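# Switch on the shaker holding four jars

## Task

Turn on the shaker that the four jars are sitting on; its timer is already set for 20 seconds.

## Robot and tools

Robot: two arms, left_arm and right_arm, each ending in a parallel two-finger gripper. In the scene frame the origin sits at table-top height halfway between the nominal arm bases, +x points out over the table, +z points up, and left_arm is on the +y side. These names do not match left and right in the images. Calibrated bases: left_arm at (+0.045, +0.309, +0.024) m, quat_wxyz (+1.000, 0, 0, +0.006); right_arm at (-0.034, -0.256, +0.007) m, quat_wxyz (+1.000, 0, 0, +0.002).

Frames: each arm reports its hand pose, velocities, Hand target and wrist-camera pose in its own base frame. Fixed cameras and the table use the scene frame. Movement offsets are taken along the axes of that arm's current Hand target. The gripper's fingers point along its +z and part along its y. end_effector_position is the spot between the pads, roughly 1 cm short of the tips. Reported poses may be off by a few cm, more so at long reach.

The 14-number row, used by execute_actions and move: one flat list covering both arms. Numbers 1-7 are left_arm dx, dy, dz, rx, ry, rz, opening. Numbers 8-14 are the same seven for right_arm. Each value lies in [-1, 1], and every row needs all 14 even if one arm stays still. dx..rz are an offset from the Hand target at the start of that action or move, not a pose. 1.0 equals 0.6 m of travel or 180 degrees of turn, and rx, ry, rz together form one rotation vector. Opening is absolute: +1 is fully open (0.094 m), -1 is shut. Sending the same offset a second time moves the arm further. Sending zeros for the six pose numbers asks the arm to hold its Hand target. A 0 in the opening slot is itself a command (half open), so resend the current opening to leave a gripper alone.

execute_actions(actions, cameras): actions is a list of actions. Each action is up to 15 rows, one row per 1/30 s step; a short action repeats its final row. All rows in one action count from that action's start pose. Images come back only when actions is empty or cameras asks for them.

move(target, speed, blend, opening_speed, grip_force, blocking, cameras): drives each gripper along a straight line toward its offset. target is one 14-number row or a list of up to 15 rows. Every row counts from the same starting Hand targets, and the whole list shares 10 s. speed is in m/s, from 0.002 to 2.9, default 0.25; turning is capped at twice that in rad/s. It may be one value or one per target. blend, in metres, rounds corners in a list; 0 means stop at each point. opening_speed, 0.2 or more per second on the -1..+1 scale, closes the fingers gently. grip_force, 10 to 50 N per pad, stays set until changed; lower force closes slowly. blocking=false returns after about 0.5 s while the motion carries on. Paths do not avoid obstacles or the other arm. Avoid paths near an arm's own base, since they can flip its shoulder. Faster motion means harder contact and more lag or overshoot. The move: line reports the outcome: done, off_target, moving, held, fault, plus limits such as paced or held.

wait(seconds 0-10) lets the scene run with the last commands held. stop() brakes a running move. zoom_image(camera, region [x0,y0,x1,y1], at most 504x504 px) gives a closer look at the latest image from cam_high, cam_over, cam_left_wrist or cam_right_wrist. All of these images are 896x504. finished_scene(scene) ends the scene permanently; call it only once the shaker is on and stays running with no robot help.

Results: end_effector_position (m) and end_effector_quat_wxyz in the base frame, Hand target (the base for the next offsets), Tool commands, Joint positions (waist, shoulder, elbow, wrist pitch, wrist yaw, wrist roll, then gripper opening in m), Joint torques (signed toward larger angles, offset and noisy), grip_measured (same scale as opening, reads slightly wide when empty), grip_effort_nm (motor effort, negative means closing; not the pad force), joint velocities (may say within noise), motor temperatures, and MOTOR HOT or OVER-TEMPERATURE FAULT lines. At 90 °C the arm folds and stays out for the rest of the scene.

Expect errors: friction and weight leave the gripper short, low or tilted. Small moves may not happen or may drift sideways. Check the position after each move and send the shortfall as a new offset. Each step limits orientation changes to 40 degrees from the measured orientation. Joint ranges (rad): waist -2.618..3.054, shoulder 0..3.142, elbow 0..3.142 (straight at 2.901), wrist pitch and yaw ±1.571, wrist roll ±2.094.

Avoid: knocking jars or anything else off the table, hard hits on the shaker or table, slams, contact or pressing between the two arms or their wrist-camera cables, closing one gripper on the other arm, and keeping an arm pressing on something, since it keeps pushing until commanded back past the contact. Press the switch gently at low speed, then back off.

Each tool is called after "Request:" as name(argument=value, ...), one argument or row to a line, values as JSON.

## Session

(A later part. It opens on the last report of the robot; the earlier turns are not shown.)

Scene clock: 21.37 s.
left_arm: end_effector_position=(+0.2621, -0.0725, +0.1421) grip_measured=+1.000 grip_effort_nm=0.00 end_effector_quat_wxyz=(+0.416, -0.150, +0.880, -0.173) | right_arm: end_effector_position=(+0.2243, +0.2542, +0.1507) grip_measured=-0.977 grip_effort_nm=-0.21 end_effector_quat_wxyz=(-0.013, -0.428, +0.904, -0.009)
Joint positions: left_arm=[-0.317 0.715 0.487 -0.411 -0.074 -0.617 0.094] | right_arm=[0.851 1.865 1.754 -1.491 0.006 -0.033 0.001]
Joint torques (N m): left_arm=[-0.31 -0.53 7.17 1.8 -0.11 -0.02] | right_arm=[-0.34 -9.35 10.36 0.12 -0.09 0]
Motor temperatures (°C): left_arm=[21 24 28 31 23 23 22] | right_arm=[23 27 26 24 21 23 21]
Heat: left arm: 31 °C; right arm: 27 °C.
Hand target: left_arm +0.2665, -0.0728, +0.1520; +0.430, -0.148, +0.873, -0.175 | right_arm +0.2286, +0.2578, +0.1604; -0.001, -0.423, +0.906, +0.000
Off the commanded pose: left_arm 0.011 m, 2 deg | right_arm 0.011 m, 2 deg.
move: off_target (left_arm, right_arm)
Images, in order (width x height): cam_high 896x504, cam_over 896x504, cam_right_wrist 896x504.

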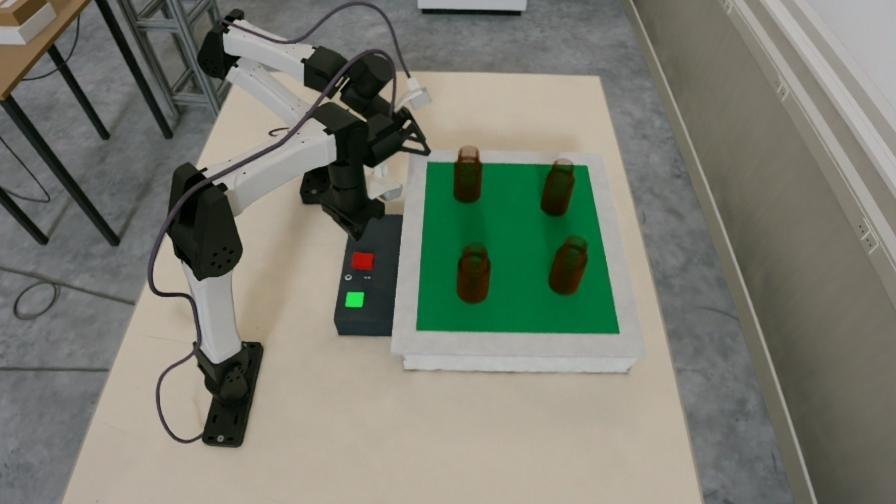

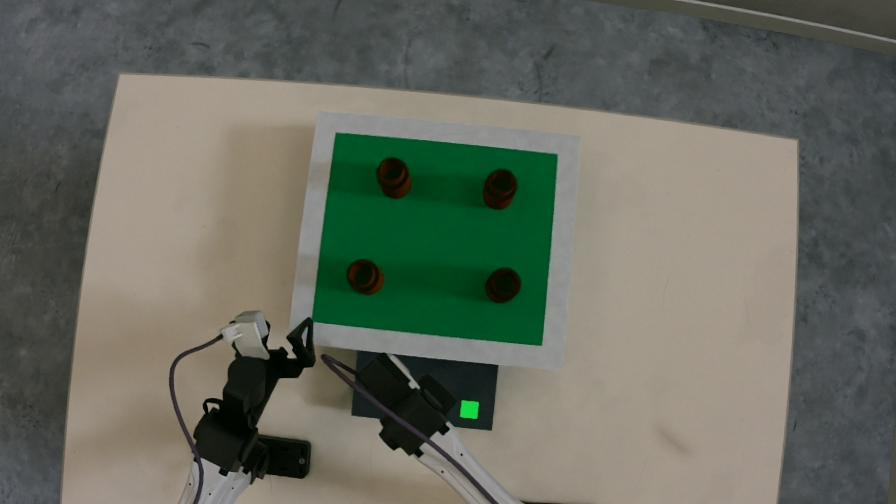

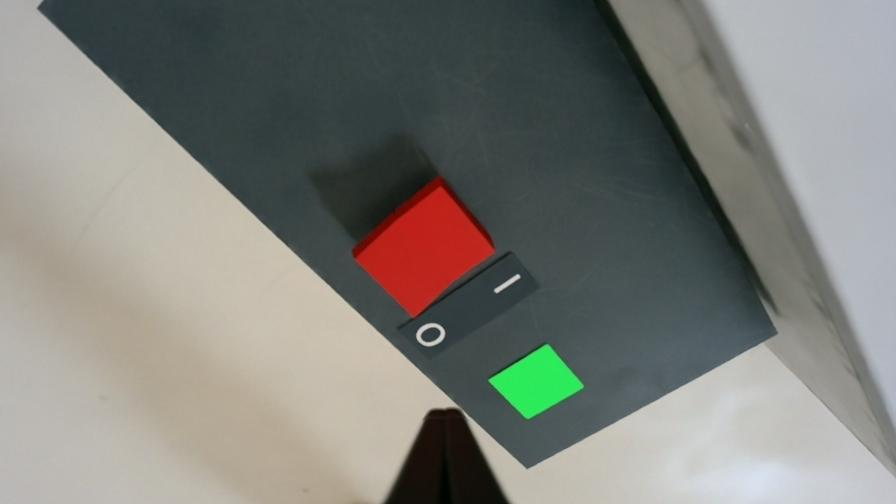

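Request:
wait(
  seconds=3,
  cameras=["all"],
)

Scene clock: 24.47 s.
left_arm: end_effector_position=(+0.2621, -0.0725, +0.1421) grip_measured=+1.000 grip_effort_nm=0.00 end_effector_quat_wxyz=(+0.416, -0.150, +0.880, -0.173) | right_arm: end_effector_position=(+0.2241, +0.2539, +0.1507) grip_measured=-0.977 grip_effort_nm=-0.21 end_effector_quat_wxyz=(-0.014, -0.428, +0.904, -0.009)
Joint positions: left_arm=[-0.317 0.715 0.487 -0.411 -0.074 -0.617 0.094] | right_arm=[0.851 1.865 1.754 -1.492 0.006 -0.033 0.001]
Joint torques (N m): left_arm=[-0.29 -0.51 7.17 1.8 -0.11 -0.02] | right_arm=[-0.29 -9.26 10.3 0.13 -0.08 -0.02]
Heat: left arm: 31 °C; right arm: 27 °C.
Hand target: left_arm +0.2665, -0.0728, +0.1520; +0.430, -0.148, +0.873, -0.175 | right_arm +0.2286, +0.2578, +0.1604; -0.001, -0.423, +0.906, +0.000
Tool commands: left_gripper/opening=+1.0 right_gripper/opening=-0.98
Off the commanded pose: left_arm 0.011 m, 2 deg | right_arm 0.011 m, 2 deg.
wait: 3.00 s; at rest by 0.07 s

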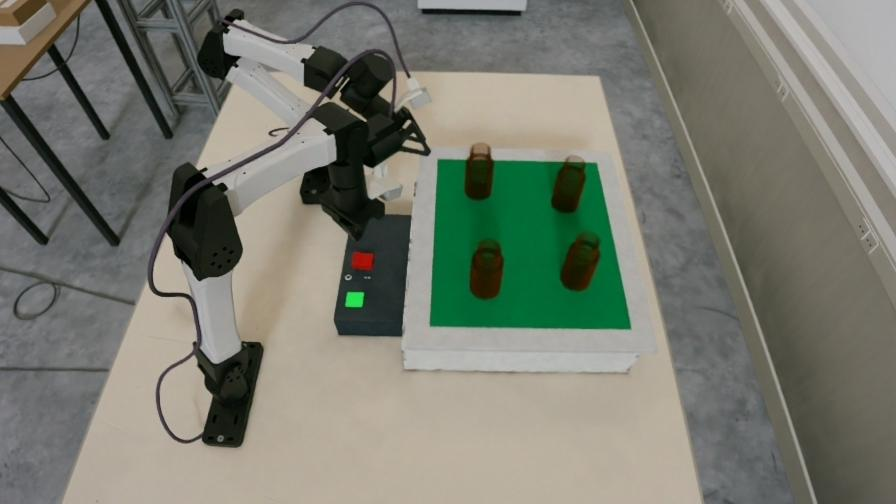

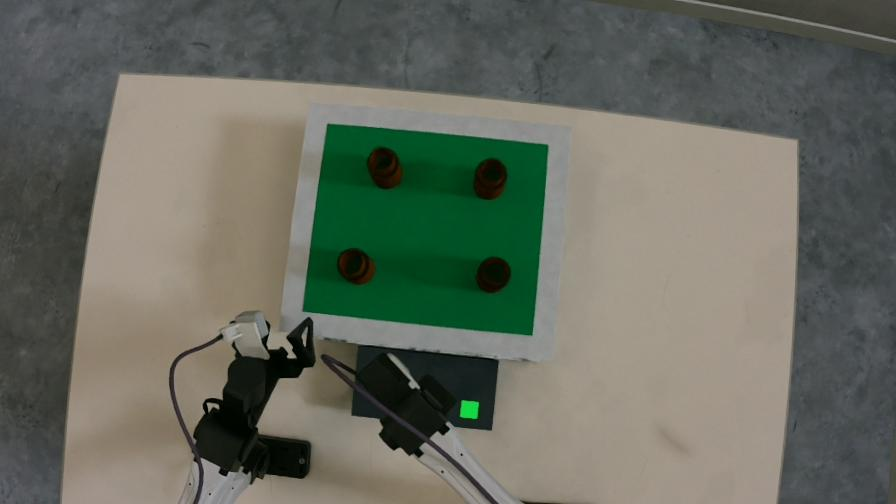

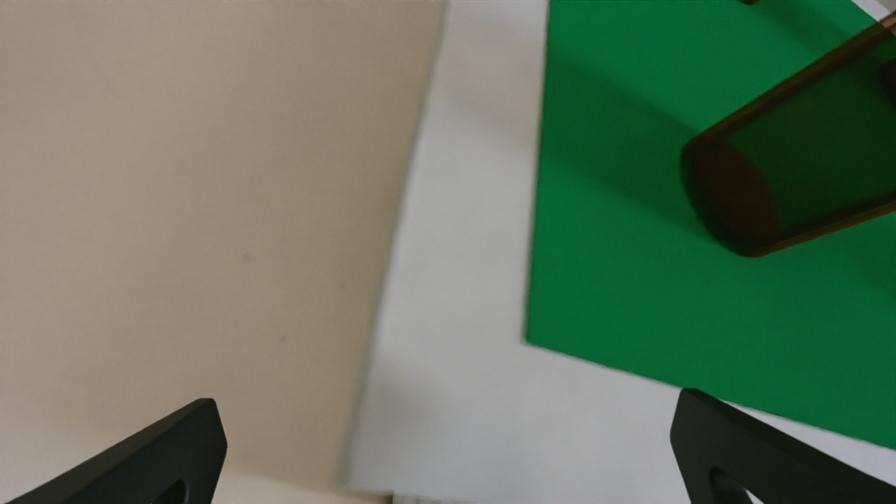

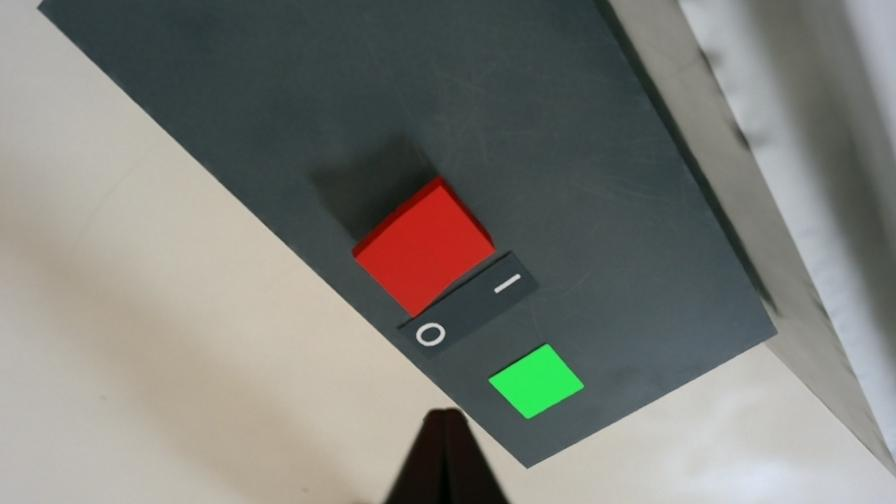

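Request:
wait(
  seconds=4,
  cameras=["cam_high","cam_over"],
)

Scene clock: 28.57 s.
left_arm: end_effector_position=(+0.2621, -0.0725, +0.1421) grip_measured=+1.000 grip_effort_nm=0.01 end_effector_quat_wxyz=(+0.416, -0.150, +0.880, -0.173) | right_arm: end_effector_position=(+0.2241, +0.2539, +0.1507) grip_measured=-0.977 grip_effort_nm=-0.21 end_effector_quat_wxyz=(-0.014, -0.428, +0.904, -0.009)
Joint positions: left_arm=[-0.317 0.715 0.487 -0.411 -0.074 -0.617 0.094] | right_arm=[0.851 1.865 1.754 -1.492 0.006 -0.033 0.001]
Joint torques (N m): left_arm=[-0.31 -0.53 7.19 1.8 -0.11 -0.02] | right_arm=[-0.34 -9.32 10.3 0.12 -0.08 -0.01]
Heat: left arm: 31 °C; right arm: 27 °C.
Hand target: left_arm +0.2665, -0.0728, +0.1520; +0.430, -0.148, +0.873, -0.175 | right_arm +0.2286, +0.2578, +0.1604; -0.001, -0.423, +0.906, +0.000
Tool commands: left_gripper/opening=+1.0 right_gripper/opening=-0.98
Off the commanded pose: left_arm 0.011 m, 2 deg | right_arm 0.011 m, 2 deg.
wait: 4.00 s; at rest by 0.07 s
Images, in order (width x height): cam_high 896x504, cam_over 896x504.

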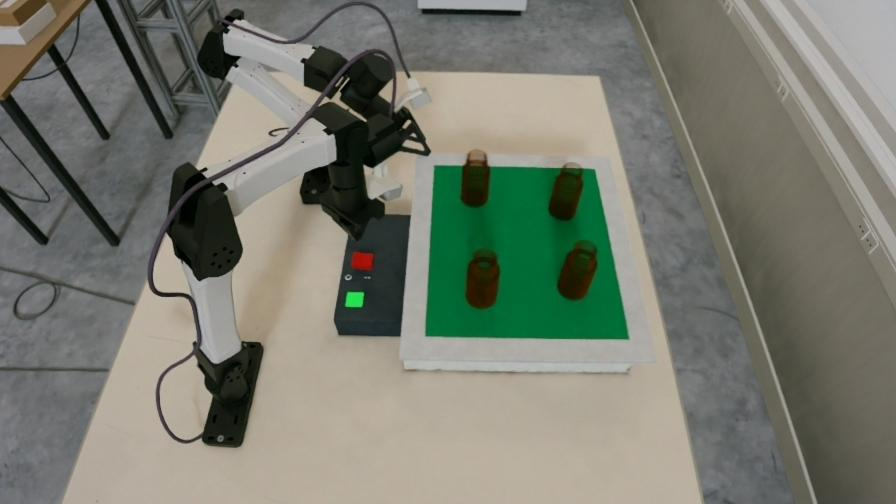

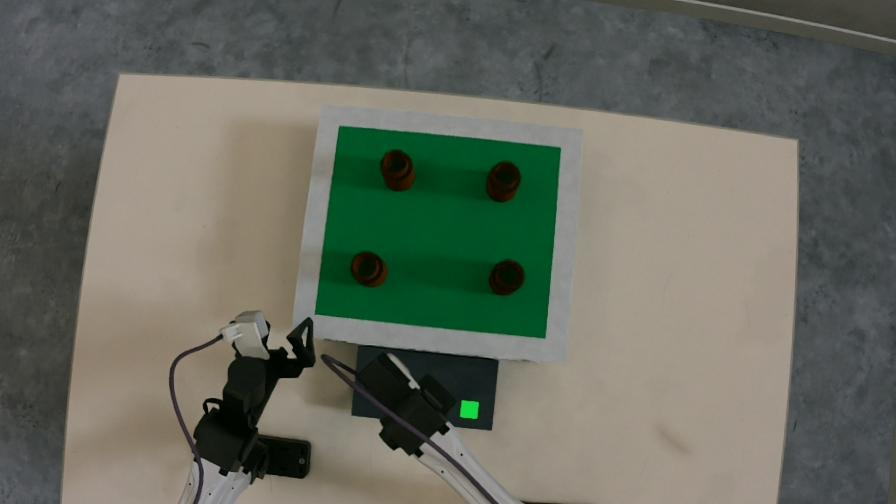

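Request:
wait(
  seconds=5,
  cameras=["cam_high","cam_over"],
)

Request:
wait(
  seconds=5,
  cameras=["cam_high","cam_over"],
)

Scene clock: 34.43 s.
left_arm: end_effector_position=(+0.2621, -0.0725, +0.1421) grip_measured=+1.000 grip_effort_nm=0.00 end_effector_quat_wxyz=(+0.416, -0.150, +0.880, -0.173) | right_arm: end_effector_position=(+0.2241, +0.2539, +0.1507) grip_measured=-0.977 grip_effort_nm=-0.21 end_effector_quat_wxyz=(-0.014, -0.428, +0.904, -0.009)
Joint positions: left_arm=[-0.317 0.715 0.487 -0.411 -0.074 -0.617 0.094] | right_arm=[0.851 1.865 1.754 -1.492 0.006 -0.033 0.001]
Joint torques (N m): left_arm=[-0.31 -0.51 7.16 1.8 -0.11 -0.01] | right_arm=[-0.28 -9.29 10.29 0.13 -0.08 -0.01]
Heat: left arm: 32 °C; right arm: 29 °C.
Hand target: left_arm +0.2665, -0.0728, +0.1520; +0.430, -0.148, +0.873, -0.175 | right_arm +0.2286, +0.2578, +0.1604; -0.001, -0.423, +0.906, +0.000
Tool commands: left_gripper/opening=+1.0 right_gripper/opening=-0.98
Off the commanded pose: left_arm 0.011 m, 2 deg | right_arm 0.011 m, 2 deg.
wait: 5.00 s; at rest from the start
Images, in order (width x height): cam_high 896x504, cam_over 896x504.

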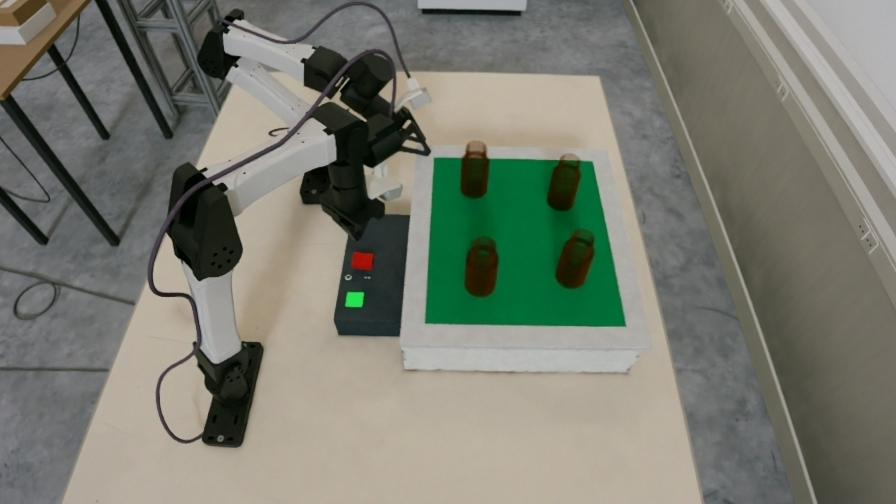

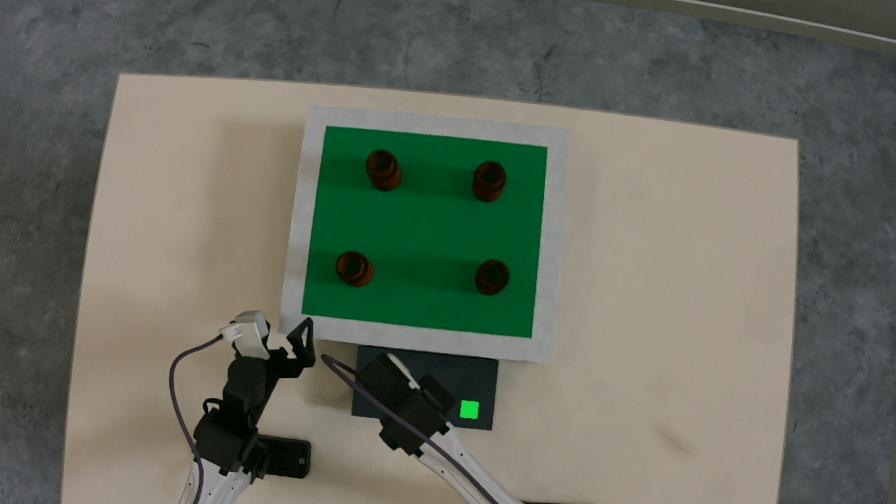

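Scene clock: 39.43 s.
left_arm: end_effector_position=(+0.2621, -0.0725, +0.1421) grip_measured=+1.000 grip_effort_nm=0.01 end_effector_quat_wxyz=(+0.416, -0.150, +0.880, -0.173) | right_arm: end_effector_position=(+0.2241, +0.2539, +0.1507) grip_measured=-0.977 grip_effort_nm=-0.21 end_effector_quat_wxyz=(-0.014, -0.428, +0.904, -0.009)
Joint positions: left_arm=[-0.317 0.715 0.487 -0.411 -0.074 -0.617 0.094] | right_arm=[0.851 1.865 1.754 -1.492 0.006 -0.033 0.001]
Joint torques (N m): left_arm=[-0.31 -0.53 7.19 1.8 -0.11 -0.01] | right_arm=[-0.32 -9.28 10.28 0.12 -0.08 -0.01]
Heat: left arm: 32 °C; right arm: 30 °C.
Hand target: left_arm +0.2665, -0.0728, +0.1520; +0.430, -0.148, +0.873, -0.175 | right_arm +0.2286, +0.2578, +0.1604; -0.001, -0.423, +0.906, +0.000
Tool commands: left_gripper/opening=+1.0 right_gripper/opening=-0.98
Off the commanded pose: left_arm 0.011 m, 2 deg | right_arm 0.011 m, 2 deg.
wait: 5.00 s; at rest by 0.17 s
Images, in order (width x height): cam_high 896x504, cam_over 896x504.

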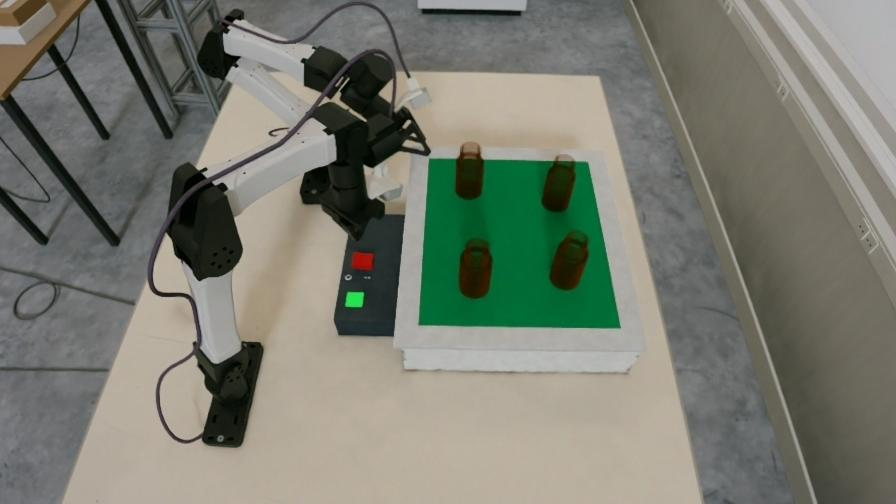

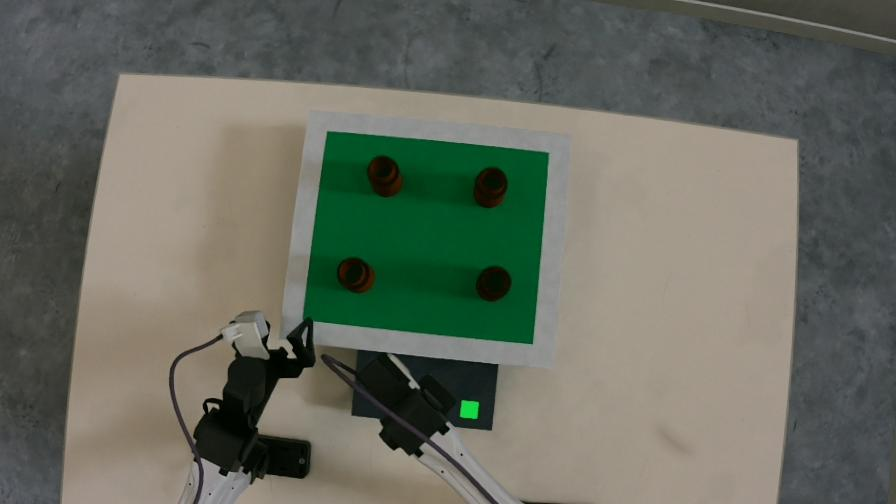

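Request:
wait(
  seconds=1.5,
  cameras=["cam_high","cam_over"],
)

Scene clock: 41.03 s.
left_arm: end_effector_position=(+0.2621, -0.0725, +0.1421) grip_measured=+1.000 grip_effort_nm=0.00 end_effector_quat_wxyz=(+0.416, -0.150, +0.880, -0.173) | right_arm: end_effector_position=(+0.2241, +0.2539, +0.1507) grip_measured=-0.977 grip_effort_nm=-0.21 end_effector_quat_wxyz=(-0.014, -0.428, +0.904, -0.009)
Joint positions: left_arm=[-0.317 0.715 0.487 -0.411 -0.074 -0.617 0.094] | right_arm=[0.851 1.865 1.754 -1.492 0.006 -0.033 0.001]
Joint torques (N m): left_arm=[-0.29 -0.53 7.17 1.8 -0.11 -0.02] | right_arm=[-0.27 -9.33 10.32 0.12 -0.08 -0.02]
Heat: left arm: 32 °C; right arm: 30 °C.
Hand target: left_arm +0.2665, -0.0728, +0.1520; +0.430, -0.148, +0.873, -0.175 | right_arm +0.2286, +0.2578, +0.1604; -0.001, -0.423, +0.906, +0.000
Tool commands: left_gripper/opening=+1.0 right_gripper/opening=-0.98
Off the commanded pose: left_arm 0.011 m, 2 deg | right_arm 0.011 m, 2 deg.
wait: 1.50 s; at rest by 0.07 s
Images, in order (width x height): cam_high 896x504, cam_over 896x504.

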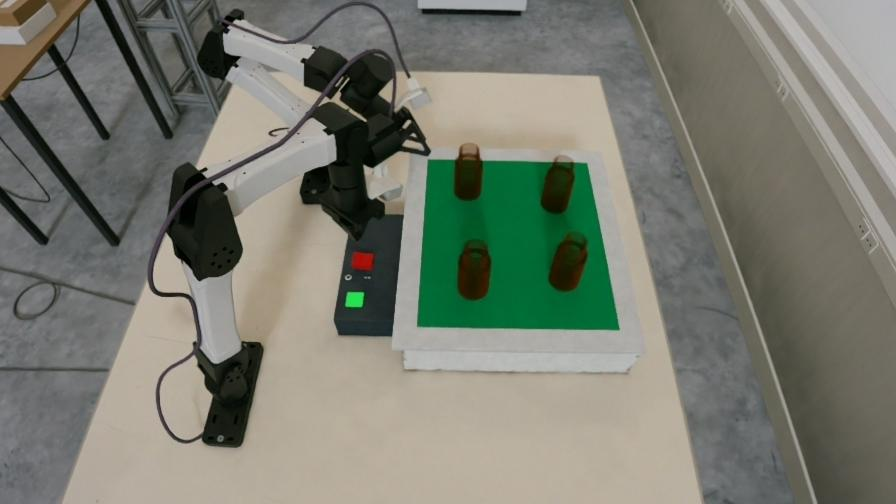

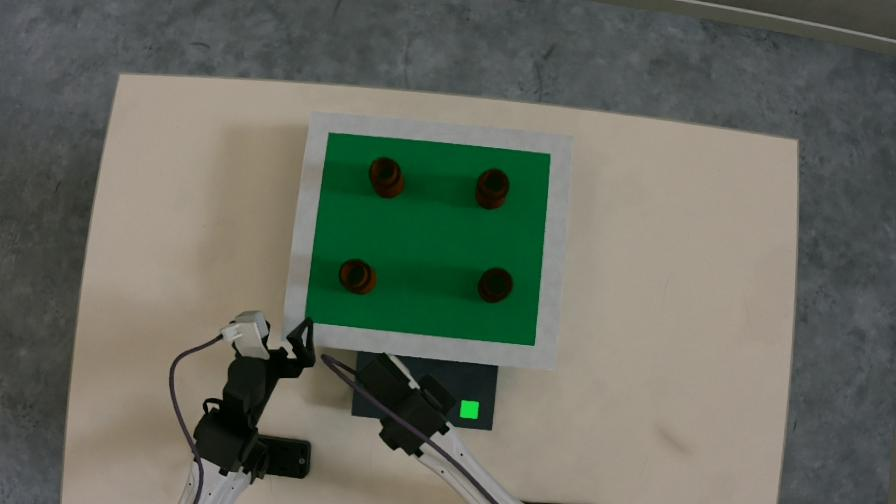

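Request:
wait(
  seconds=2,
  cameras=["cam_high","cam_over"],
)

Scene clock: 43.10 s.
left_arm: end_effector_position=(+0.2621, -0.0725, +0.1421) grip_measured=+1.000 grip_effort_nm=0.01 end_effector_quat_wxyz=(+0.416, -0.150, +0.880, -0.173) | right_arm: end_effector_position=(+0.2241, +0.2539, +0.1507) grip_measured=-0.977 grip_effort_nm=-0.21 end_effector_quat_wxyz=(-0.014, -0.428, +0.904, -0.009)
Joint positions: left_arm=[-0.317 0.715 0.487 -0.411 -0.074 -0.617 0.094] | right_arm=[0.851 1.865 1.754 -1.492 0.006 -0.033 0.001]
Joint torques (N m): left_arm=[-0.29 -0.51 7.19 1.8 -0.11 -0.02] | right_arm=[-0.29 -9.28 10.35 0.12 -0.09 -0.03]
Heat: left arm: 32 °C; right arm: 30 °C.
Hand target: left_arm +0.2665, -0.0728, +0.1520; +0.430, -0.148, +0.873, -0.175 | right_arm +0.2286, +0.2578, +0.1604; -0.001, -0.423, +0.906, +0.000
Tool commands: left_gripper/opening=+1.0 right_gripper/opening=-0.98
Off the commanded pose: left_arm 0.011 m, 2 deg | right_arm 0.011 m, 2 deg.
wait: 2.00 s; at rest by 0.10 s
Images, in order (width x height): cam_high 896x504, cam_over 896x504.

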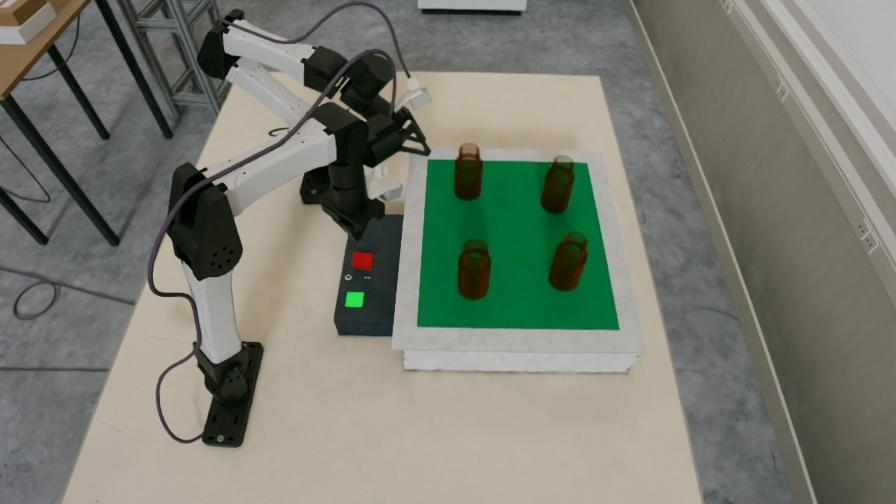

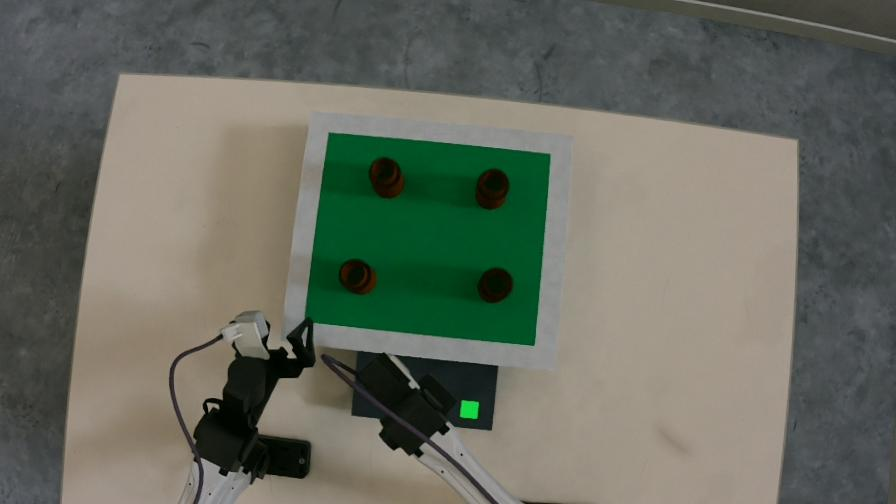

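Request:
finished_scene(
  scene=1,
)

The scene is finished: the task was done.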